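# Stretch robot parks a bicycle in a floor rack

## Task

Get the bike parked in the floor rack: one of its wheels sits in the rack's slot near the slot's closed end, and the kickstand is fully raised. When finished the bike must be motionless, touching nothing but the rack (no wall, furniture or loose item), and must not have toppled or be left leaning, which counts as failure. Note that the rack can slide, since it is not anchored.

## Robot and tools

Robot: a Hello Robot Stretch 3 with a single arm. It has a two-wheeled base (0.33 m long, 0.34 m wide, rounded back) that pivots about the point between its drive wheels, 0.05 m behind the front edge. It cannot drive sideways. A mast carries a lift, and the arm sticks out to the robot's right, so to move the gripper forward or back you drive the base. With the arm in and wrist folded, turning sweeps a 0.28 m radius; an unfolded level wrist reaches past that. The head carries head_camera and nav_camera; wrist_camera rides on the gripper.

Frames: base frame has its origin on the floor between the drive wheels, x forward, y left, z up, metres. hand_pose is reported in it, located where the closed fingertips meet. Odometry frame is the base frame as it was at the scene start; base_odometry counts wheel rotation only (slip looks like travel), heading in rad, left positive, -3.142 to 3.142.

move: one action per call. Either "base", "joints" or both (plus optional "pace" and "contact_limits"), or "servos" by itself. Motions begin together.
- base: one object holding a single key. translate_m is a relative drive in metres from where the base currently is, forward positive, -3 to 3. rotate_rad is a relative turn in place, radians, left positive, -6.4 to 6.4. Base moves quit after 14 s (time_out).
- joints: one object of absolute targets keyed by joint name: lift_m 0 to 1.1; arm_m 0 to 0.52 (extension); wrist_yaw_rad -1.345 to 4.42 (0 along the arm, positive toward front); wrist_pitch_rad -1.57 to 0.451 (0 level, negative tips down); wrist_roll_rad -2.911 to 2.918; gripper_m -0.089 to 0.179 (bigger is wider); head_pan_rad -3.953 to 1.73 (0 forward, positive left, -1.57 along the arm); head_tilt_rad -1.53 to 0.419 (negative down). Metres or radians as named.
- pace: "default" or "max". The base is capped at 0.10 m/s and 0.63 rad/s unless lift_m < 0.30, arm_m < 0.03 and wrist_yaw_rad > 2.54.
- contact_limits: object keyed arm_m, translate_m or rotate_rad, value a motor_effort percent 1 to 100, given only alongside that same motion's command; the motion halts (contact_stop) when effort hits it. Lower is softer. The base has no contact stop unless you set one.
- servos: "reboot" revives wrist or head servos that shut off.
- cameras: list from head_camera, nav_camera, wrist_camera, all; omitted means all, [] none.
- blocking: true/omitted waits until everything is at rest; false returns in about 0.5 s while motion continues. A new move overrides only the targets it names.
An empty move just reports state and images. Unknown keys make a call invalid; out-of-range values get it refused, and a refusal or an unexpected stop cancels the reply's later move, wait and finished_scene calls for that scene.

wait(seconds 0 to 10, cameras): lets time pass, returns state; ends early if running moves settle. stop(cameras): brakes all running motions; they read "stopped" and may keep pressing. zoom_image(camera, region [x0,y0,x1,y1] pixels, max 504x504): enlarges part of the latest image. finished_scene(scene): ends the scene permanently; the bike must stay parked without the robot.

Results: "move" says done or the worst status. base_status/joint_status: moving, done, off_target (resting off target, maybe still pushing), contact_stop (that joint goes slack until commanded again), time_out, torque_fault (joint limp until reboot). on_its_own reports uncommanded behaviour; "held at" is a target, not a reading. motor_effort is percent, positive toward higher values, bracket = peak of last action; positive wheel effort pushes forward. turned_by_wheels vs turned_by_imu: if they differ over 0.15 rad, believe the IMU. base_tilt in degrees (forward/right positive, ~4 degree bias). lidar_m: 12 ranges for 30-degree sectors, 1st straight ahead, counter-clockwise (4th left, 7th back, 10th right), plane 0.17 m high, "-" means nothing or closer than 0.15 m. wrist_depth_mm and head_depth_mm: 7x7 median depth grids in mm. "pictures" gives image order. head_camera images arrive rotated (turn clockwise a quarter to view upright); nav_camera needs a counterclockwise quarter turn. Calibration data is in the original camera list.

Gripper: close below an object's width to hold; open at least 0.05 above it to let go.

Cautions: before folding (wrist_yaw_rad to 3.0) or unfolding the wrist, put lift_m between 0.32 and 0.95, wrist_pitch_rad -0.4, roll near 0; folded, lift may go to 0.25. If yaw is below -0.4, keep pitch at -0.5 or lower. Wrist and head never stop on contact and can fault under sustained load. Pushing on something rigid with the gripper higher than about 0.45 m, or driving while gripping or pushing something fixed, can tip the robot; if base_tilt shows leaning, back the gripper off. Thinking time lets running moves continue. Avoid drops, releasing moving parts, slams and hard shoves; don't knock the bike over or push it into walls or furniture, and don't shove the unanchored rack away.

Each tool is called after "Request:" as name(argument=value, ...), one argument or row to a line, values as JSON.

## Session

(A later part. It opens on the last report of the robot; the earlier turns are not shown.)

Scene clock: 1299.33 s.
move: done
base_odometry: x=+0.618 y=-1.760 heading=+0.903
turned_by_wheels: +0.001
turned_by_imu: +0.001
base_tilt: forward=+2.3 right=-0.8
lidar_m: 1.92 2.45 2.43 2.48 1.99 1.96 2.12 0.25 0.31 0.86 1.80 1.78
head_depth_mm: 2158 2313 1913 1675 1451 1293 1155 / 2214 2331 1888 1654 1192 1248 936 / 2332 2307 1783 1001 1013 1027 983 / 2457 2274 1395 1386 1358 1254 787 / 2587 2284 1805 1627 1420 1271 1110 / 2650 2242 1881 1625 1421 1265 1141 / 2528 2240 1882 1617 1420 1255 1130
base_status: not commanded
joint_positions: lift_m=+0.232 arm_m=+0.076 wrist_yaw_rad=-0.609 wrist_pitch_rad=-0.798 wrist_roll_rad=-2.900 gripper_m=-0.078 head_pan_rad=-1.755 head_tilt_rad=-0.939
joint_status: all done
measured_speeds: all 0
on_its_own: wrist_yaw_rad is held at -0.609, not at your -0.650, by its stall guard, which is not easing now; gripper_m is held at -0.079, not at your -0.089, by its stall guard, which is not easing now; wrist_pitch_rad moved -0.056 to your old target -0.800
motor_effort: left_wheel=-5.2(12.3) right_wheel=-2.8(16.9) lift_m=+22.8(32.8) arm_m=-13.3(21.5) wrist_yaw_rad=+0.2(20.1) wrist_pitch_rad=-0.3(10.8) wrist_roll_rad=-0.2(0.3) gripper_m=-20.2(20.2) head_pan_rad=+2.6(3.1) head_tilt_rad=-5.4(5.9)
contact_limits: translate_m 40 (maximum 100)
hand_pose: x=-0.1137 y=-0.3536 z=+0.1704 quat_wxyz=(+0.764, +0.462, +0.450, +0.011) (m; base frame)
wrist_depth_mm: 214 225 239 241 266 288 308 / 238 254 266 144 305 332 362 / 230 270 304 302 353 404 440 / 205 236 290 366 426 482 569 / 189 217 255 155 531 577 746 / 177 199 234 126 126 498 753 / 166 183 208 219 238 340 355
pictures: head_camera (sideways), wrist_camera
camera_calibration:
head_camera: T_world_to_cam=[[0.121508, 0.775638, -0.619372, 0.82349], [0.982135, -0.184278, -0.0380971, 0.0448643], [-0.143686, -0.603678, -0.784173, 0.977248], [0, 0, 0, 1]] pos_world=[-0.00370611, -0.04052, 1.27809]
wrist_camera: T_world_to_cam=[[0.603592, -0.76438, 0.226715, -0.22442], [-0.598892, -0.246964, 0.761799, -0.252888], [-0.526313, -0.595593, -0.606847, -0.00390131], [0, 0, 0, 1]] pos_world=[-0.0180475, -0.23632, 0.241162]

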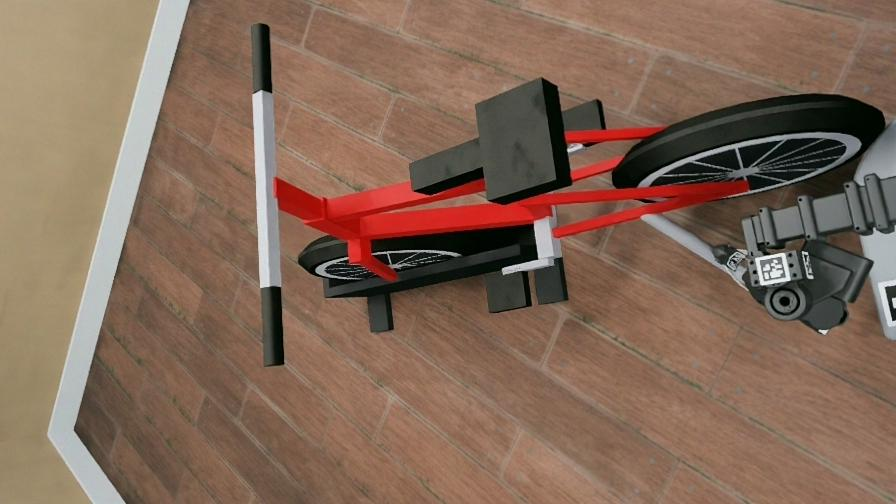

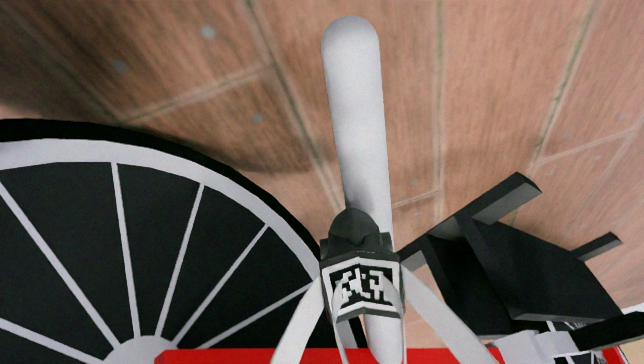

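Request:
move(
  joints={"lift_m": 0.26},
  cameras=["wrist_camera","head_camera"],
)

Scene clock: 1311.30 s.
move: done
base_odometry: x=+0.618 y=-1.760 heading=+0.903
turned_by_wheels: +0.000
turned_by_imu: -0.001
base_tilt: forward=+2.3 right=-0.8
lidar_m: 1.92 2.46 2.42 2.48 2.00 1.96 2.13 0.26 0.31 0.86 1.80 1.78
head_depth_mm: 2139 2319 1895 1680 1447 1290 1163 / 2242 2331 1868 1667 1195 1250 937 / 2327 2300 1808 993 1010 1033 961 / 2436 2276 1390 1385 1356 1256 761 / 2548 2266 1829 1630 1419 1273 1109 / 2598 2252 1878 1623 1427 1264 1135 / 2535 2229 1875 1615 1418 1257 1131
base_status: not commanded
joint_positions: lift_m=+0.260 arm_m=+0.076 wrist_yaw_rad=-0.609 wrist_pitch_rad=-0.803 wrist_roll_rad=-2.900 gripper_m=-0.078 head_pan_rad=-1.755 head_tilt_rad=-0.939
joint_status: all done
measured_speeds: all 0
on_its_own: wrist_yaw_rad is held at -0.609, not at your -0.650, by its stall guard, which is not easing now; gripper_m is held at -0.079, not at your -0.089, by its stall guard, which is not easing now
motor_effort: left_wheel=-5.2(5.4) right_wheel=-2.2(3.0) lift_m=+28.8(29.9) arm_m=+13.5(13.5) wrist_yaw_rad=-0.8(1.2) wrist_pitch_rad=+0.2(1.1) wrist_roll_rad=-0.2(0.3) gripper_m=-20.3(20.3) head_pan_rad=+2.2(3.4) head_tilt_rad=-5.5(6.1)
contact_limits: translate_m 40 (maximum 100)
hand_pose: x=-0.1131 y=-0.3527 z=+0.1975 quat_wxyz=(+0.763, +0.464, +0.449, +0.013) (m; base frame)
wrist_depth_mm: 238 249 265 156 298 323 346 / 261 281 296 168 341 366 399 / 228 265 333 186 401 443 493 / 206 240 293 327 476 521 611 / 190 220 261 158 555 605 787 / 177 199 233 126 126 517 658 / 167 178 184 244 303 347 568
pictures: head_camera (sideways), wrist_camera
camera_calibration:
head_camera: T_world_to_cam=[[0.121508, 0.775638, -0.619372, 0.823491], [0.982135, -0.184278, -0.0380971, 0.0448643], [-0.143686, -0.603678, -0.784173, 0.977248], [0, 0, 0, 1]] pos_world=[-0.00370612, -0.04052, 1.27809]
wrist_camera: T_world_to_cam=[[0.60289, -0.765387, 0.225178, -0.230394], [-0.601258, -0.250361, 0.75882, -0.273834], [-0.524416, -0.592876, -0.611136, 0.0154432], [0, 0, 0, 1]] pos_world=[-0.0176439, -0.235742, 0.269108]

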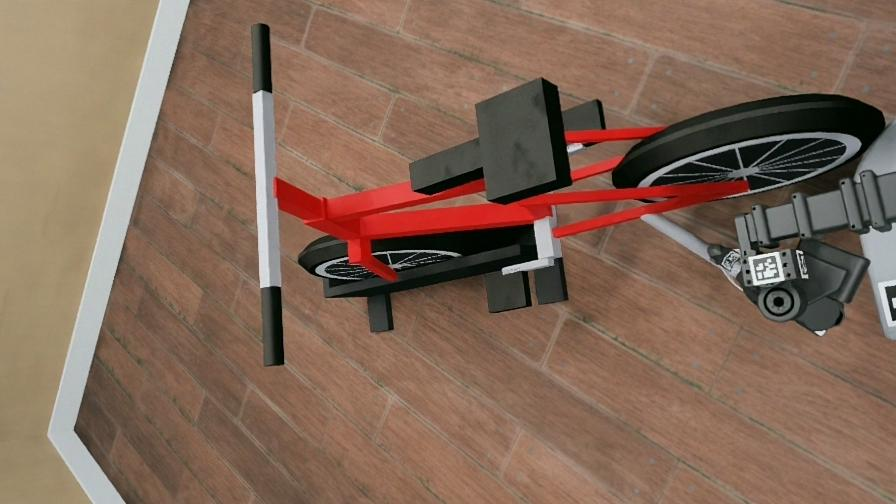

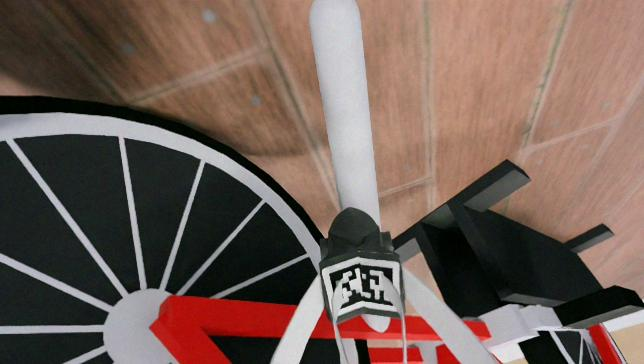

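Request:
wait(
  seconds=1,
  cameras=["wrist_camera","head_camera"],
)

Request:
zoom_image(
  camera="head_camera",
  region=[600, 100, 896, 360],
)

Scene clock: 1316.60 s.
base_odometry: x=+0.618 y=-1.760 heading=+0.903
turned_by_wheels: +0.000
turned_by_imu: -0.001
base_tilt: forward=+2.3 right=-0.8
lidar_m: 1.92 2.45 2.43 2.49 1.99 1.96 2.12 0.26 0.31 0.86 1.80 1.78
head_depth_mm: 2141 2294 1911 1678 1451 1291 1162 / 2235 2327 1878 1642 1191 1245 938 / 2331 2291 1793 996 1016 1032 964 / 2438 2294 1388 1372 1357 1253 760 / 2553 2279 1828 1638 1424 1265 1104 / 2609 2225 1886 1613 1415 1269 1138 / 2536 2247 1869 1623 1411 1253 1129
base_status: not commanded
joint_positions: lift_m=+0.260 arm_m=+0.076 wrist_yaw_rad=-0.609 wrist_pitch_rad=-0.803 wrist_roll_rad=-2.900 gripper_m=-0.078 head_pan_rad=-1.755 head_tilt_rad=-0.939
joint_status: all done
measured_speeds: all 0
on_its_own: wrist_yaw_rad is held at -0.609, not at your -0.650, by its stall guard, which is not easing now; gripper_m is held at -0.079, not at your -0.089, by its stall guard, which is not easing now
motor_effort: left_wheel=-5.2(5.4) right_wheel=-2.4(3.0) lift_m=+28.9(29.9) arm_m=+18.9(13.5) wrist_yaw_rad=-0.7(1.2) wrist_pitch_rad=+0.6(1.1) wrist_roll_rad=-0.2(0.3) gripper_m=-19.7(20.3) head_pan_rad=+2.9(3.4) head_tilt_rad=-5.2(6.1)
contact_limits: translate_m 40 (maximum 100)
hand_pose: x=-0.1131 y=-0.3527 z=+0.1975 quat_wxyz=(+0.763, +0.464, +0.449, +0.013) (m; base frame)
wrist_depth_mm: 241 249 263 156 303 317 345 / 262 279 297 168 340 372 402 / 226 268 328 187 395 436 484 / 205 240 289 327 482 522 617 / 191 217 261 158 568 585 777 / 177 198 233 126 126 507 681 / 168 179 185 241 299 348 564
wait: 1.00 s; at rest from the start
pictures: head_camera (sideways), wrist_camera
camera_calibration:
head_camera: T_world_to_cam=[[0.121508, 0.775638, -0.619372, 0.82349], [0.982135, -0.184278, -0.0380971, 0.0448643], [-0.143686, -0.603678, -0.784173, 0.977248], [0, 0, 0, 1]] pos_world=[-0.00370612, -0.04052, 1.27809]
wrist_camera: T_world_to_cam=[[0.60289, -0.765387, 0.225178, -0.230406], [-0.601258, -0.250361, 0.75882, -0.27384], [-0.524415, -0.592876, -0.611136, 0.0154363], [0, 0, 0, 1]] pos_world=[-0.0176439, -0.235757, 0.269111]

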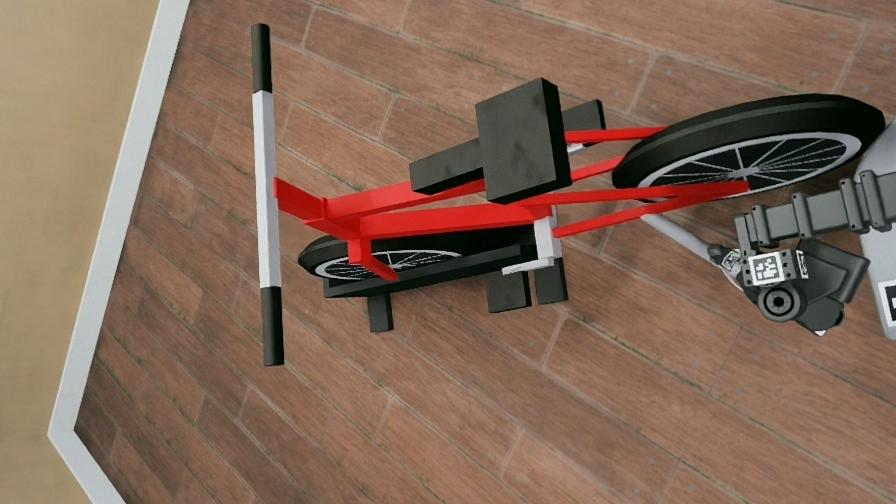

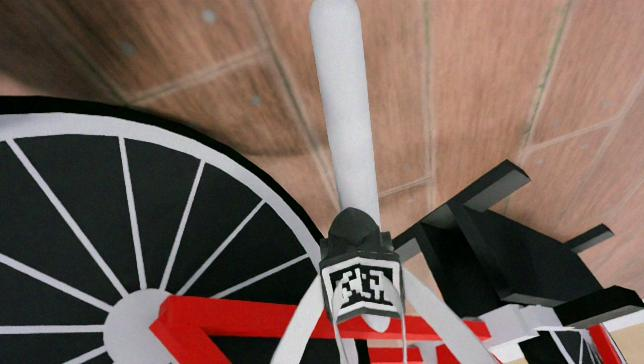

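Scaled by 1.703 from the camera's 896x504 image, which has a finer 1280x720 frame.

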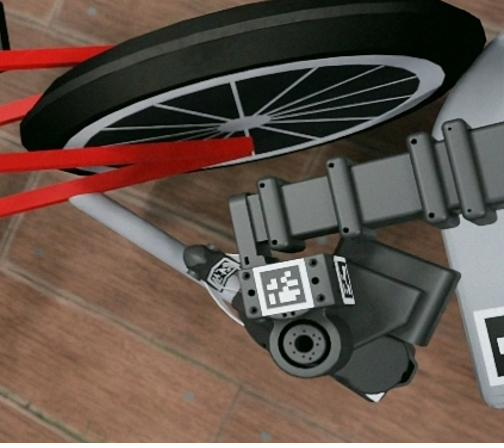

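Request:
move(
  joints={"gripper_m": 0.09, "wrist_yaw_rad": -0.66, "wrist_pitch_rad": -0.8},
  cameras=["wrist_camera"],
)

Request:
move(
  joints={"arm_m": 0.095, "lift_m": 0.235},
  cameras=["wrist_camera"],
)

Scene clock: 1391.83 s.
move: done
base_odometry: x=+0.618 y=-1.760 heading=+0.903
turned_by_wheels: +0.000
turned_by_imu: -0.001
base_tilt: forward=+2.3 right=-0.8
lidar_m: 1.91 2.45 2.42 2.48 1.99 1.96 2.12 0.25 0.31 0.86 1.80 1.78
head_depth_mm: 2127 2291 1900 1655 1458 1291 1159 / 2225 2329 1898 1662 1190 1249 935 / 2340 2298 1802 999 1010 1030 964 / 2430 2273 1400 1379 1358 1256 761 / 2580 2252 1822 1625 1421 1273 1107 / 2612 2283 1877 1615 1433 1264 1134 / 2535 2245 1881 1600 1414 1256 1135
base_status: not commanded
joint_positions: lift_m=+0.260 arm_m=+0.076 wrist_yaw_rad=-0.658 wrist_pitch_rad=-0.803 wrist_roll_rad=-2.900 gripper_m=+0.090 head_pan_rad=-1.755 head_tilt_rad=-0.939
joint_status: all done
measured_speeds: all 0
motor_effort: left_wheel=-5.5(5.5) right_wheel=-2.4(3.0) lift_m=+28.5(28.9) arm_m=+18.5(19.4) wrist_yaw_rad=-1.5(2.6) wrist_pitch_rad=+0.8(2.1) wrist_roll_rad=-0.1(0.3) gripper_m=+0.2(80.6) head_pan_rad=+2.5(3.4) head_tilt_rad=-5.5(6.2)
contact_limits: translate_m 40 (maximum 100)
hand_pose: x=-0.1194 y=-0.3480 z=+0.1975 quat_wxyz=(+0.763, +0.475, +0.438, -0.006) (m; base frame)
wrist_depth_mm: 239 249 262 156 302 318 346 / 264 277 298 291 336 371 404 / 227 264 328 346 399 436 484 / 207 236 287 404 462 518 607 / 191 214 245 300 217 144 768 / 176 197 132 272 246 122 364 / 166 176 176 236 303 355 332
pictures: wrist_camera
camera_calibration:
wrist_camera: T_world_to_cam=[[0.564383, -0.794208, 0.225179, -0.237597], [-0.612881, -0.220383, 0.75882, -0.267465], [-0.553035, -0.566273, -0.611136, 0.0207022], [0, 0, 0, 1]] pos_world=[-0.0183791, -0.235923, 0.269111]

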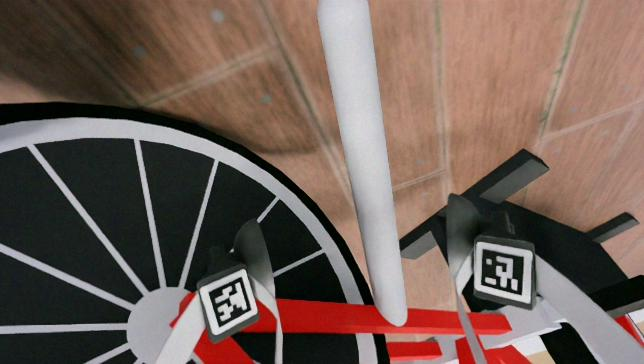

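Scene clock: 1392.87 s.
move: done
base_odometry: x=+0.618 y=-1.760 heading=+0.903
turned_by_wheels: +0.000
turned_by_imu: +0.000
base_tilt: forward=+2.3 right=-0.8
lidar_m: 1.92 2.45 2.42 2.49 1.99 1.96 2.12 0.26 0.31 0.86 1.80 1.78
head_depth_mm: 2150 2302 1908 1664 1455 1288 1154 / 2214 2330 1892 1638 1187 1241 936 / 2350 2315 1802 993 1012 1036 978 / 2441 2279 1387 1383 1361 1207 807 / 2573 2287 1812 1626 1429 1270 1109 / 2588 2258 1897 1627 1418 1265 1141 / 2520 2238 1866 1608 1409 1255 1130
base_status: not commanded
joint_positions: lift_m=+0.235 arm_m=+0.095 wrist_yaw_rad=-0.659 wrist_pitch_rad=-0.803 wrist_roll_rad=-2.900 gripper_m=+0.090 head_pan_rad=-1.755 head_tilt_rad=-0.939
joint_status: all done
measured_speeds: all 0
motor_effort: left_wheel=-5.3(5.4) right_wheel=-2.1(3.1) lift_m=+23.0(26.9) arm_m=+18.6(20.0) wrist_yaw_rad=-0.8(2.2) wrist_pitch_rad=+0.2(1.0) wrist_roll_rad=-0.1(0.3) gripper_m=+0.1(1.5) head_pan_rad=+2.1(3.2) head_tilt_rad=-5.6(5.8)
contact_limits: translate_m 40 (maximum 100)
hand_pose: x=-0.1195 y=-0.3670 z=+0.1725 quat_wxyz=(+0.763, +0.475, +0.438, -0.006) (m; base frame)
wrist_depth_mm: 217 228 240 127 270 294 315 / 241 255 272 138 311 331 362 / 225 269 306 148 361 396 440 / 205 235 281 172 426 468 550 / 189 215 244 283 488 145 703 / 176 196 131 264 580 121 589 / 164 176 172 235 269 314 310
pictures: wrist_camera
camera_calibration:
wrist_camera: T_world_to_cam=[[0.564165, -0.794366, 0.225166, -0.247096], [-0.612962, -0.220247, 0.758795, -0.252641], [-0.553169, -0.566104, -0.611172, -0.00528383], [0, 0, 0, 1]] pos_world=[-0.0183794, -0.254919, 0.244111]

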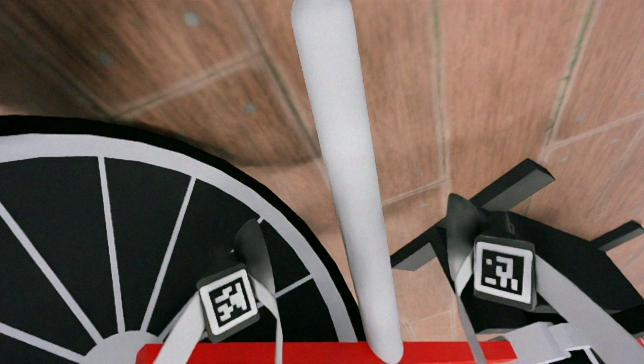

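Request:
move(
  joints={"arm_m": 0.084, "lift_m": 0.198, "wrist_yaw_rad": -0.58},
  cameras=["wrist_camera","head_camera"],
)

Scene clock: 1403.47 s.
move: done
base_odometry: x=+0.618 y=-1.760 heading=+0.903
turned_by_wheels: +0.000
turned_by_imu: -0.001
base_tilt: forward=+2.3 right=-0.8
lidar_m: 1.92 2.45 2.42 2.48 1.99 1.97 2.13 0.26 0.31 0.86 1.80 1.78
head_depth_mm: 2144 2304 1909 1669 1455 1282 1159 / 2241 2326 1872 1655 1188 1249 940 / 2332 2296 1808 994 1010 1033 997 / 2450 2295 1390 1386 1365 1253 814 / 2542 2287 1814 1634 1419 1268 1105 / 2611 2249 1876 1603 1434 1264 1135 / 2515 2247 1870 1612 1412 1261 1134
base_status: not commanded
joint_positions: lift_m=+0.198 arm_m=+0.084 wrist_yaw_rad=-0.582 wrist_pitch_rad=-0.804 wrist_roll_rad=-2.900 gripper_m=+0.090 head_pan_rad=-1.755 head_tilt_rad=-0.939
joint_status: all done
measured_speeds: all 0
motor_effort: left_wheel=-5.4(5.6) right_wheel=-2.4(3.0) lift_m=+23.7(23.9) arm_m=-18.2(20.2) wrist_yaw_rad=+2.1(3.6) wrist_pitch_rad=+0.3(1.1) wrist_roll_rad=+0.0(0.3) gripper_m=-0.9(1.4) head_pan_rad=+2.7(3.2) head_tilt_rad=-5.0(6.0)
contact_limits: translate_m 40 (maximum 100)
hand_pose: x=-0.1094 y=-0.3631 z=+0.1354 quat_wxyz=(+0.763, +0.458, +0.455, +0.023) (m; base frame)
wrist_depth_mm: 184 193 203 215 229 245 266 / 205 214 228 224 257 286 313 / 229 243 261 116 304 335 374 / 205 237 300 133 355 412 471 / 190 217 247 377 144 144 632 / 178 198 131 271 494 122 925 / 167 177 200 249 759 483 511
pictures: head_camera (sideways), wrist_camera
camera_calibration:
head_camera: T_world_to_cam=[[0.121508, 0.775638, -0.619372, 0.823491], [0.982135, -0.184278, -0.0380971, 0.0448643], [-0.143686, -0.603678, -0.784173, 0.977248], [0, 0, 0, 1]] pos_world=[-0.00370612, -0.04052, 1.27809]
wrist_camera: T_world_to_cam=[[0.623501, -0.748728, 0.225063, -0.218272], [-0.594374, -0.266934, 0.758595, -0.232365], [-0.507904, -0.606756, -0.611458, -0.029914], [0, 0, 0, 1]] pos_world=[-0.0172121, -0.243603, 0.207104]

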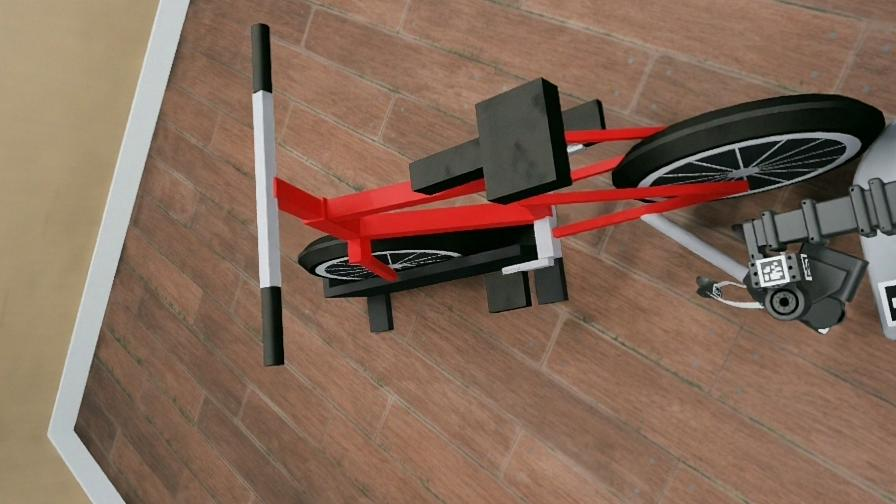

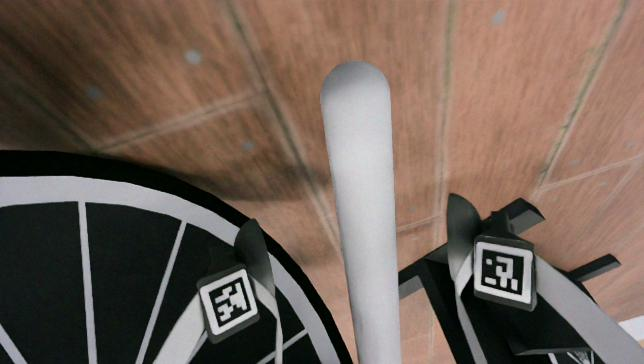

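Request:
move(
  joints={"arm_m": 0.086, "lift_m": 0.164, "wrist_yaw_rad": -0.54},
  cameras=["wrist_camera"],
)

Scene clock: 1411.67 s.
move: done
base_odometry: x=+0.618 y=-1.760 heading=+0.903
turned_by_wheels: +0.000
turned_by_imu: -0.001
base_tilt: forward=+2.3 right=-0.8
lidar_m: 1.91 2.45 2.42 2.49 1.99 1.97 2.12 0.26 0.31 0.86 1.80 1.78
head_depth_mm: 2151 2305 1908 1683 1458 1292 1158 / 2216 2330 1885 1660 1190 1250 936 / 2321 2301 1802 993 1014 1038 1003 / 2406 2290 1395 1375 1362 1247 844 / 2549 2291 1806 1636 1427 1268 1107 / 2662 2249 1884 1623 1415 1265 1138 / 2545 2233 1863 1611 1417 1255 1129
base_status: not commanded
joint_positions: lift_m=+0.164 arm_m=+0.086 wrist_yaw_rad=-0.542 wrist_pitch_rad=-0.804 wrist_roll_rad=-2.900 gripper_m=+0.090 head_pan_rad=-1.755 head_tilt_rad=-0.939
joint_status: all done
measured_speeds: all 0
motor_effort: left_wheel=-5.4(5.4) right_wheel=-2.6(2.8) lift_m=+23.6(24.9) arm_m=+18.2(20.5) wrist_yaw_rad=+2.0(3.5) wrist_pitch_rad=+0.7(1.1) wrist_roll_rad=-0.2(0.3) gripper_m=+1.3(1.7) head_pan_rad=+2.0(3.2) head_tilt_rad=-5.0(5.8)
contact_limits: translate_m 40 (maximum 100)
hand_pose: x=-0.1039 y=-0.3684 z=+0.1014 quat_wxyz=(+0.762, +0.449, +0.464, +0.039) (m; base frame)
wrist_depth_mm: 154 159 170 181 192 206 220 / 171 179 190 206 219 238 260 / 192 203 220 230 251 283 315 / 212 231 255 93 295 343 389 / 190 217 279 298 97 144 523 / 178 199 131 293 108 121 726 / 167 180 208 245 465 438 602
pictures: wrist_camera
camera_calibration:
wrist_camera: T_world_to_cam=[[0.652911, -0.723258, 0.224958, -0.205577], [-0.583365, -0.29074, 0.75839, -0.212309], [-0.483108, -0.626393, -0.61175, -0.055835], [0, 0, 0, 1]] pos_world=[-0.0166043, -0.245387, 0.173102]

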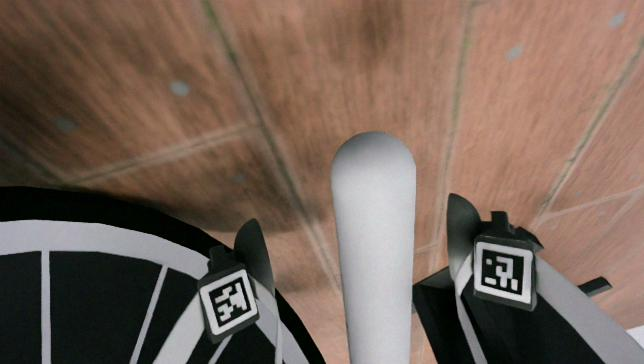

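Request:
move(
  joints={"arm_m": 0.092, "lift_m": 0.155, "wrist_yaw_rad": -0.555},
  cameras=["wrist_camera"],
)

Request:
move(
  joints={"gripper_m": -0.089},
  cameras=["wrist_camera"],
)

Scene clock: 1418.00 s.
move: done
base_odometry: x=+0.618 y=-1.760 heading=+0.903
turned_by_wheels: +0.000
turned_by_imu: -0.001
base_tilt: forward=+2.3 right=-0.8
lidar_m: 1.92 2.45 2.43 2.48 1.99 1.96 2.13 0.26 0.31 2.27 1.80 1.78
head_depth_mm: 2147 2300 1905 1664 1457 1291 1158 / 2221 2328 1869 1649 1189 1249 934 / 2336 2291 1797 993 1012 1038 1003 / 2419 2298 1389 1384 1363 1246 853 / 2533 2261 1806 1638 1425 1263 1113 / 2619 2275 1880 1618 1420 1265 1135 / 2537 2233 1869 1618 1406 1264 1132
base_status: not commanded
joint_positions: lift_m=+0.155 arm_m=+0.092 wrist_yaw_rad=-0.553 wrist_pitch_rad=-0.804 wrist_roll_rad=-2.900 gripper_m=+0.090 head_pan_rad=-1.755 head_tilt_rad=-0.939
joint_status: all done
measured_speeds: all 0
motor_effort: left_wheel=-5.3(5.4) right_wheel=-2.7(3.0) lift_m=+23.9(24.4) arm_m=+18.8(19.7) wrist_yaw_rad=-0.9(2.8) wrist_pitch_rad=+0.6(1.2) wrist_roll_rad=-0.1(0.2) gripper_m=+0.9(1.4) head_pan_rad=+2.3(3.1) head_tilt_rad=-4.8(5.8)
contact_limits: translate_m 40 (maximum 100)
hand_pose: x=-0.1055 y=-0.3735 z=+0.0924 quat_wxyz=(+0.763, +0.452, +0.462, +0.034) (m; base frame)
wrist_depth_mm: 147 152 159 171 182 194 210 / 162 170 181 193 207 224 244 / 182 192 207 222 242 266 296 / 207 223 242 80 81 328 365 / 189 218 268 84 142 144 498 / 177 198 131 97 93 122 693 / 167 176 201 242 114 423 565
pictures: wrist_camera
camera_calibration:
wrist_camera: T_world_to_cam=[[0.644472, -0.730789, 0.224953, -0.209854], [-0.586706, -0.28396, 0.758382, -0.205688], [-0.490339, -0.620737, -0.611762, -0.0639111], [0, 0, 0, 1]] pos_world=[-0.0167711, -0.251438, 0.164099]

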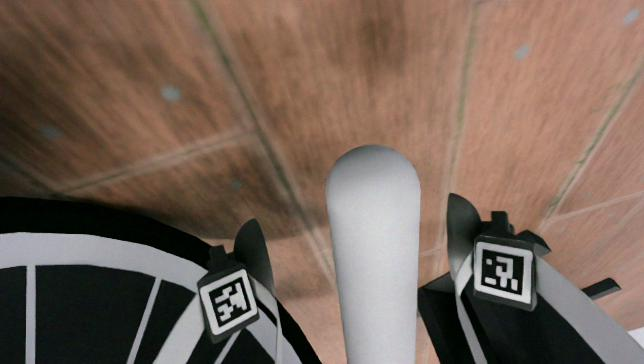

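Scene clock: 1420.53 s.
move: done
base_odometry: x=+0.618 y=-1.760 heading=+0.903
turned_by_wheels: +0.000
turned_by_imu: -0.001
base_tilt: forward=+2.3 right=-0.8
lidar_m: 1.92 2.46 2.43 2.49 1.99 1.97 2.12 0.26 0.31 2.28 1.80 1.78
head_depth_mm: 2148 2312 1893 1664 1452 1288 1158 / 2225 2331 1900 1657 1198 1247 936 / 2327 2305 1796 995 1014 1033 1004 / 2410 2297 1398 1384 1366 1257 849 / 2565 2243 1803 1634 1421 1273 1110 / 2601 2241 1888 1609 1420 1270 1131 / 2529 2239 1872 1602 1413 1267 1132
base_status: not commanded
joint_positions: lift_m=+0.155 arm_m=+0.092 wrist_yaw_rad=-0.554 wrist_pitch_rad=-0.804 wrist_roll_rad=-2.899 gripper_m=-0.087 head_pan_rad=-1.755 head_tilt_rad=-0.939
joint_status: all done
measured_speeds: all 0
motor_effort: left_wheel=-5.3(5.5) right_wheel=-2.5(3.0) lift_m=+27.5(27.5) arm_m=+17.4(19.0) wrist_yaw_rad=-0.6(3.8) wrist_pitch_rad=+0.7(1.3) wrist_roll_rad=-0.2(0.4) gripper_m=-53.9(98.8) head_pan_rad=+2.5(3.3) head_tilt_rad=-5.1(6.5)
contact_limits: translate_m 40 (maximum 100)
hand_pose: x=-0.1055 y=-0.3735 z=+0.0924 quat_wxyz=(+0.763, +0.452, +0.462, +0.034) (m; base frame)
wrist_depth_mm: 146 152 161 171 183 195 209 / 163 171 181 193 209 225 244 / 183 192 208 224 243 269 295 / 208 225 241 77 281 330 372 / 187 220 274 79 134 406 498 / 176 200 216 92 124 440 691 / 166 184 216 102 463 401 -
pictures: wrist_camera
camera_calibration:
wrist_camera: T_world_to_cam=[[0.644236, -0.730991, 0.224971, -0.209912], [-0.586808, -0.283767, 0.758375, -0.205642], [-0.490526, -0.620587, -0.611764, -0.0638792], [0, 0, 0, 1]] pos_world=[-0.0167742, -0.251441, 0.164099]

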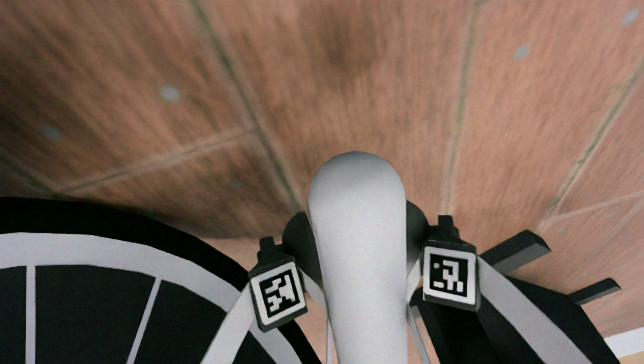

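Request:
move(
  joints={"arm_m": 0.086, "lift_m": 0.172},
  cameras=["wrist_camera"],
)

Request:
move(
  joints={"arm_m": 0.081, "lift_m": 0.19},
  cameras=["wrist_camera","head_camera"],
)

Scene clock: 1426.87 s.
move: contact_stop
base_odometry: x=+0.618 y=-1.760 heading=+0.902
turned_by_wheels: -0.001
turned_by_imu: -0.002
base_tilt: forward=+2.4 right=-0.8
lidar_m: 1.92 2.46 2.43 2.49 1.99 1.96 2.13 0.25 0.31 0.86 1.80 1.78
head_depth_mm: 2124 2299 1898 1661 1456 1287 1157 / 2244 2334 1890 1646 1185 1242 936 / 2310 2311 1800 1001 1012 1037 1003 / 2438 2301 1375 1379 1366 1242 847 / 2517 2277 1857 1631 1423 1271 1106 / 2627 2244 1882 1625 1421 1271 1144 / 2525 2223 1874 1614 1412 1251 1132
base_status: not commanded
joint_positions: lift_m=+0.164 arm_m=+0.086 wrist_yaw_rad=-0.572 wrist_pitch_rad=-0.803 wrist_roll_rad=-2.900 gripper_m=-0.081 head_pan_rad=-1.755 head_tilt_rad=-0.939
joint_status: lift_m contact_stop (moved +0.009 of +0.017); the others done
measured_speeds: translate_m=+0.000 rotate_rad=+0.000 lift_m=-0.005 arm_m=+0.000 wrist_yaw_rad=+0.010 wrist_pitch_rad=+0.000 wrist_roll_rad=+0.000 head_pan_rad=+0.000 head_tilt_rad=+0.000
on_its_own: gripper_m is held at -0.082, not at your -0.089, by its stall guard, which is not easing now; lift_m is slack since a contact_stop (your +0.172 is given up); wrist_yaw_rad is at rest, and its effort (+14.5) is outside its rest range (-9 to +9)
motor_effort: left_wheel=-14.7(15.1) right_wheel=+16.8(23.9) lift_m=+31.5(47.1) arm_m=-14.1(23.5) wrist_yaw_rad=+14.5(26.2) wrist_pitch_rad=-0.1(2.3) wrist_roll_rad=+0.1(0.3) gripper_m=-20.2(23.3) head_pan_rad=+2.8(3.5) head_tilt_rad=-5.3(5.9)
contact_limits: translate_m 40 (maximum 100)
hand_pose: x=-0.1082 y=-0.3661 z=+0.1014 quat_wxyz=(+0.763, +0.456, +0.458, +0.027) (m; base frame)
wrist_depth_mm: 154 159 168 179 190 205 217 / 173 178 189 203 219 235 255 / 193 203 218 235 256 280 307 / 211 233 248 78 309 345 386 / 185 212 247 77 146 430 530 / 174 196 130 91 123 513 743 / 163 180 128 104 462 404 647
pictures: wrist_camera
camera_calibration:
wrist_camera: T_world_to_cam=[[0.631018, -0.74236, 0.225207, -0.210468], [-0.591231, -0.272253, 0.75916, -0.208277], [-0.502256, -0.612193, -0.610703, -0.0533863], [0, 0, 0, 1]] pos_world=[-0.0171441, -0.24563, 0.172911]

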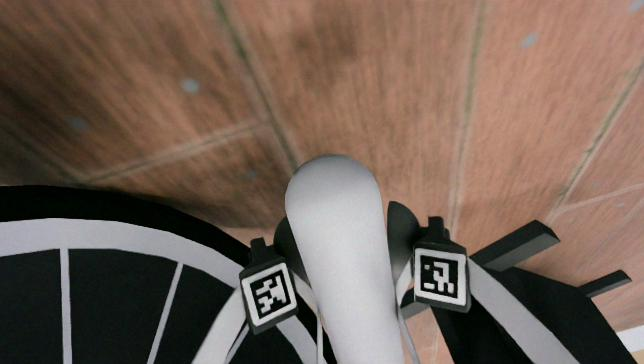

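not run: a stop that you did not command came earlier in this reply.

Request:
zoom_image(
  camera="head_camera",
  region=[600, 100, 896, 360],
)

Request:
move(
  joints={"lift_m": 0.155},
  cameras=["head_camera", "wrist_camera"],
)

Request:
zoom_image(
  camera="head_camera",
  region=[600, 100, 896, 360],
)

This scene's latest camera images include none from head_camera. They are from: wrist_camera. head_camera's image comes with the result of a call that names it in "cameras".

Scene clock: 1447.33 s.
move: contact_stop
base_odometry: x=+0.618 y=-1.760 heading=+0.903
turned_by_wheels: +0.001
turned_by_imu: +0.000
base_tilt: forward=+2.3 right=-0.8
lidar_m: 1.92 2.45 2.42 2.49 1.99 1.97 2.13 0.26 0.31 2.27 1.80 1.78
head_depth_mm: 2129 2311 1916 1662 1449 1291 1157 / 2223 2365 1898 1648 1195 1238 936 / 2323 2323 1783 1000 1013 1033 1000 / 2414 2292 1372 1383 1359 1261 850 / 2539 2284 1856 1635 1425 1272 1110 / 2616 2285 1884 1637 1422 1269 1135 / 2512 2226 1856 1602 1407 1267 1131
base_status: not commanded
joint_positions: lift_m=+0.156 arm_m=+0.086 wrist_yaw_rad=-0.555 wrist_pitch_rad=-0.784 wrist_roll_rad=-2.891 gripper_m=-0.081 head_pan_rad=-1.755 head_tilt_rad=-0.939
joint_status: lift_m contact_stop (moved -0.008 of -0.009)
measured_speeds: translate_m=+0.000 rotate_rad=+0.000 lift_m=+0.002 arm_m=+0.000 wrist_yaw_rad=+0.000 wrist_pitch_rad=+0.000 wrist_roll_rad=+0.000 head_pan_rad=+0.000 head_tilt_rad=+0.000
on_its_own: gripper_m is held at -0.079, not at your -0.089, by its stall guard, which is still easing; lift_m is slack since a contact_stop
motor_effort: left_wheel=-6.5(12.8) right_wheel=-4.4(10.0) lift_m=+23.7(26.4) arm_m=+18.3(18.8) wrist_yaw_rad=+1.1(12.1) wrist_pitch_rad=-3.1(4.0) wrist_roll_rad=-2.8(2.9) gripper_m=-1.2(21.5) head_pan_rad=+2.1(2.9) head_tilt_rad=-4.9(5.9)
contact_limits: translate_m 40 (maximum 100)
hand_pose: x=-0.1079 y=-0.3707 z=+0.0964 quat_wxyz=(+0.766, +0.446, +0.462, +0.025) (m; base frame)
wrist_depth_mm: 148 154 163 174 186 201 218 / 164 172 184 197 215 231 254 / 182 195 211 227 250 282 314 / 206 226 246 77 286 345 404 / 185 215 280 81 145 429 570 / 174 197 217 128 119 563 766 / 164 181 202 108 446 408 733
pictures: head_camera (sideways), wrist_camera
camera_calibration:
head_camera: T_world_to_cam=[[0.121506, 0.775638, -0.619372, 0.82349], [0.982136, -0.184276, -0.0380971, 0.0448643], [-0.143685, -0.603678, -0.784173, 0.977248], [0, 0, 0, 1]] pos_world=[-0.00370604, -0.04052, 1.27809]
wrist_camera: T_world_to_cam=[[0.639993, -0.731198, 0.236132, -0.20893], [-0.584564, -0.263878, 0.767237, -0.202538], [-0.498692, -0.629061, -0.596312, -0.0664029], [0, 0, 0, 1]] pos_world=[-0.0177972, -0.247986, 0.165133]

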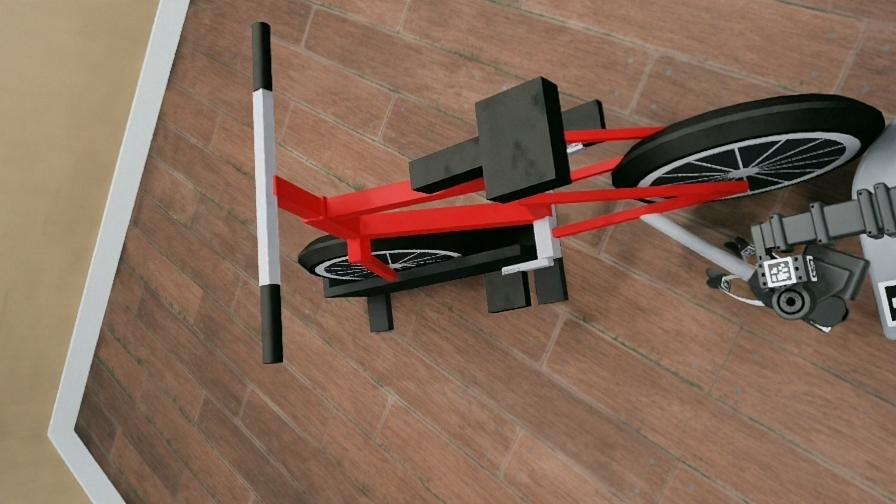

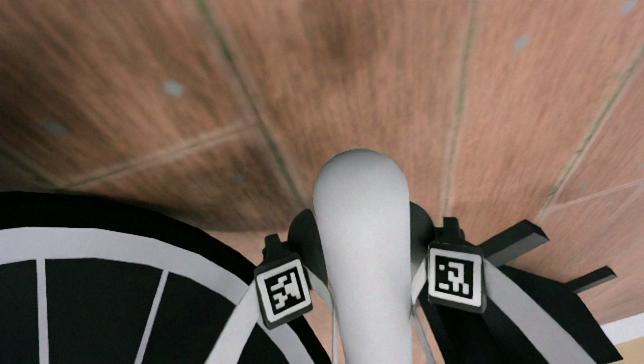

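Scaled by 1.703 from the camera's 896x504 image, which has a finer 1280x720 frame.

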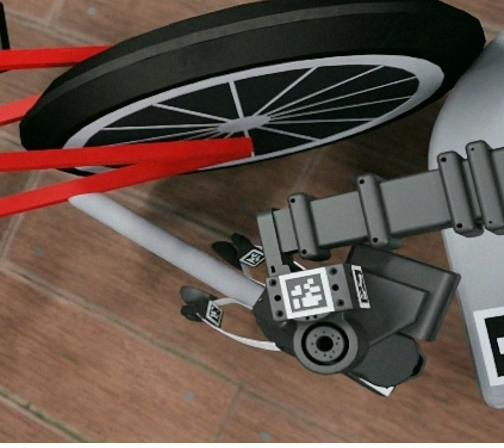

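Request:
move(
  joints={"gripper_m": 0.09},
  cameras=["wrist_camera"],
)

Request:
move(
  joints={"lift_m": 0.42, "arm_m": 0.06},
  cameras=["wrist_camera","head_camera"],
)

Request:
zoom_image(
  camera="head_camera",
  region=[600, 100, 896, 360],
)

Scene clock: 1455.77 s.
move: done
base_odometry: x=+0.618 y=-1.760 heading=+0.903
turned_by_wheels: +0.000
turned_by_imu: -0.002
base_tilt: forward=+2.3 right=-0.8
lidar_m: 1.92 2.46 2.42 2.48 1.99 1.97 2.12 0.26 0.31 1.02 1.80 1.78
head_depth_mm: 2138 2294 1901 1661 1457 1291 1161 / 2242 2333 1890 1652 1195 1248 931 / 2321 2296 1801 1006 1007 1038 1001 / 2417 2283 1369 1381 1367 1254 851 / 2554 2274 1852 1618 1429 1262 1105 / 2615 2257 1882 1624 1427 1260 1138 / 2546 2250 1879 1601 1405 1257 1132
base_status: not commanded
joint_positions: lift_m=+0.157 arm_m=+0.086 wrist_yaw_rad=-0.558 wrist_pitch_rad=-0.802 wrist_roll_rad=-2.896 gripper_m=+0.090 head_pan_rad=-1.755 head_tilt_rad=-0.939
joint_status: all done
measured_speeds: all 0
on_its_own: lift_m is slack since a contact_stop
motor_effort: left_wheel=-6.2(6.7) right_wheel=-4.4(5.1) lift_m=+25.8(26.0) arm_m=+18.4(19.2) wrist_yaw_rad=+3.2(4.2) wrist_pitch_rad=+0.1(3.0) wrist_roll_rad=-1.2(3.0) gripper_m=-1.4(79.7) head_pan_rad=+2.9(3.3) head_tilt_rad=-5.7(6.1)
contact_limits: translate_m 40 (maximum 100)
hand_pose: x=-0.1064 y=-0.3673 z=+0.0947 quat_wxyz=(+0.764, +0.452, +0.460, +0.031) (m; base frame)
wrist_depth_mm: 149 152 163 174 185 199 214 / 165 173 183 196 212 226 248 / 184 195 210 227 247 271 299 / 209 226 243 269 295 334 378 / 186 214 71 304 359 144 514 / 175 195 73 73 495 121 691 / 165 176 125 83 694 425 541
pictures: wrist_camera
camera_calibration:
wrist_camera: T_world_to_cam=[[0.63863, -0.735059, 0.227684, -0.207782], [-0.589766, -0.277482, 0.758406, -0.204185], [-0.494295, -0.618621, -0.610721, -0.0588109], [0, 0, 0, 1]] pos_world=[-0.0167951, -0.245772, 0.166247]

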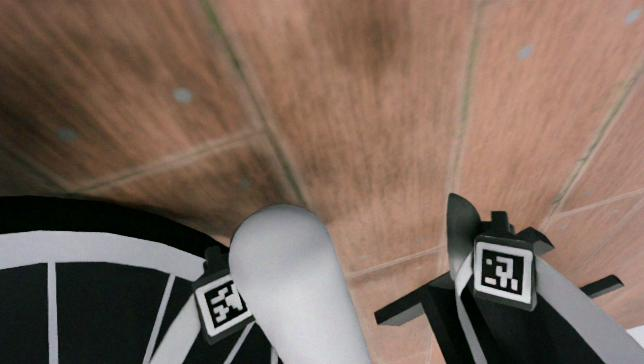

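Scene clock: 1459.00 s.
move: done
base_odometry: x=+0.618 y=-1.760 heading=+0.903
turned_by_wheels: +0.000
turned_by_imu: -0.001
base_tilt: forward=+2.3 right=-0.8
lidar_m: 1.92 2.46 2.42 2.49 1.99 1.97 2.12 0.26 0.31 0.88 1.80 1.78
head_depth_mm: 2142 2306 1949 1665 1450 1284 1150 / 2219 2303 1932 1663 1371 1246 1105 / 2341 2294 1829 975 1160 991 578 / 2459 2293 1352 1378 1393 1213 636 / 2556 2278 1852 1636 1430 1269 1094 / 2626 2264 1889 1624 1420 1261 1134 / 2509 2249 1885 1617 1418 1262 1138
base_status: not commanded
joint_positions: lift_m=+0.420 arm_m=+0.060 wrist_yaw_rad=-0.557 wrist_pitch_rad=-0.803 wrist_roll_rad=-2.900 gripper_m=+0.090 head_pan_rad=-1.755 head_tilt_rad=-0.939
joint_status: all done
measured_speeds: all 0
motor_effort: left_wheel=-2.5(8.2) right_wheel=+5.1(10.9) lift_m=+28.8(32.1) arm_m=-8.7(19.0) wrist_yaw_rad=+1.2(24.5) wrist_pitch_rad=+0.8(8.7) wrist_roll_rad=-0.1(1.4) gripper_m=+0.5(4.8) head_pan_rad=+2.9(3.1) head_tilt_rad=-5.1(6.2)
contact_limits: translate_m 40 (maximum 100)
hand_pose: x=-0.1061 y=-0.3413 z=+0.3575 quat_wxyz=(+0.763, +0.452, +0.461, +0.033) (m; base frame)
wrist_depth_mm: 282 353 421 451 468 505 551 / 255 280 411 505 548 592 647 / 235 275 296 572 626 699 783 / 215 254 296 372 665 804 957 / 202 230 268 370 479 145 - / 186 211 131 294 513 122 - / 178 188 223 338 397 513 -
pictures: head_camera (sideways), wrist_camera
camera_calibration:
head_camera: T_world_to_cam=[[0.121473, 0.775693, -0.619309, 0.823409], [0.982146, -0.18422, -0.0380972, 0.0448644], [-0.143641, -0.603625, -0.784222, 0.977312], [0, 0, 0, 1]] pos_world=[-0.00370348, -0.0405187, 1.27808]
wrist_camera: T_world_to_cam=[[0.642066, -0.732823, 0.225216, -0.246691], [-0.587326, -0.281367, 0.758868, -0.397326], [-0.492748, -0.619518, -0.611062, 0.117884], [0, 0, 0, 1]] pos_world=[-0.0168811, -0.219544, 0.429112]

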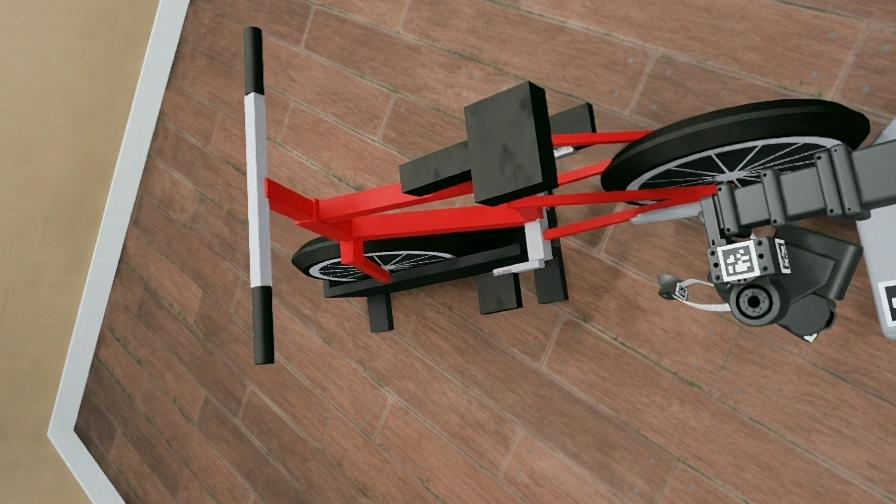

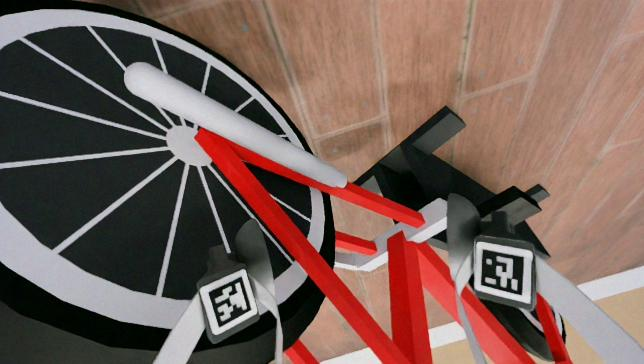

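Scaled by 1.703 from the camera's 896x504 image, which has a finer 1280x720 frame.

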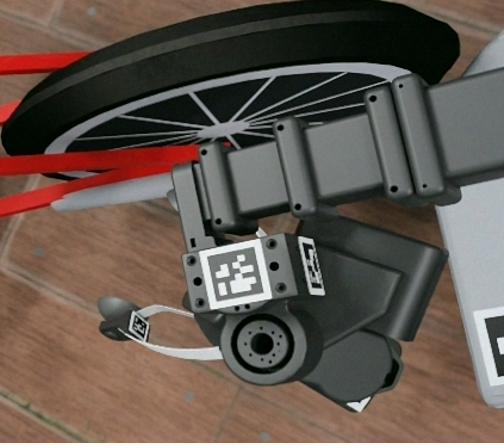

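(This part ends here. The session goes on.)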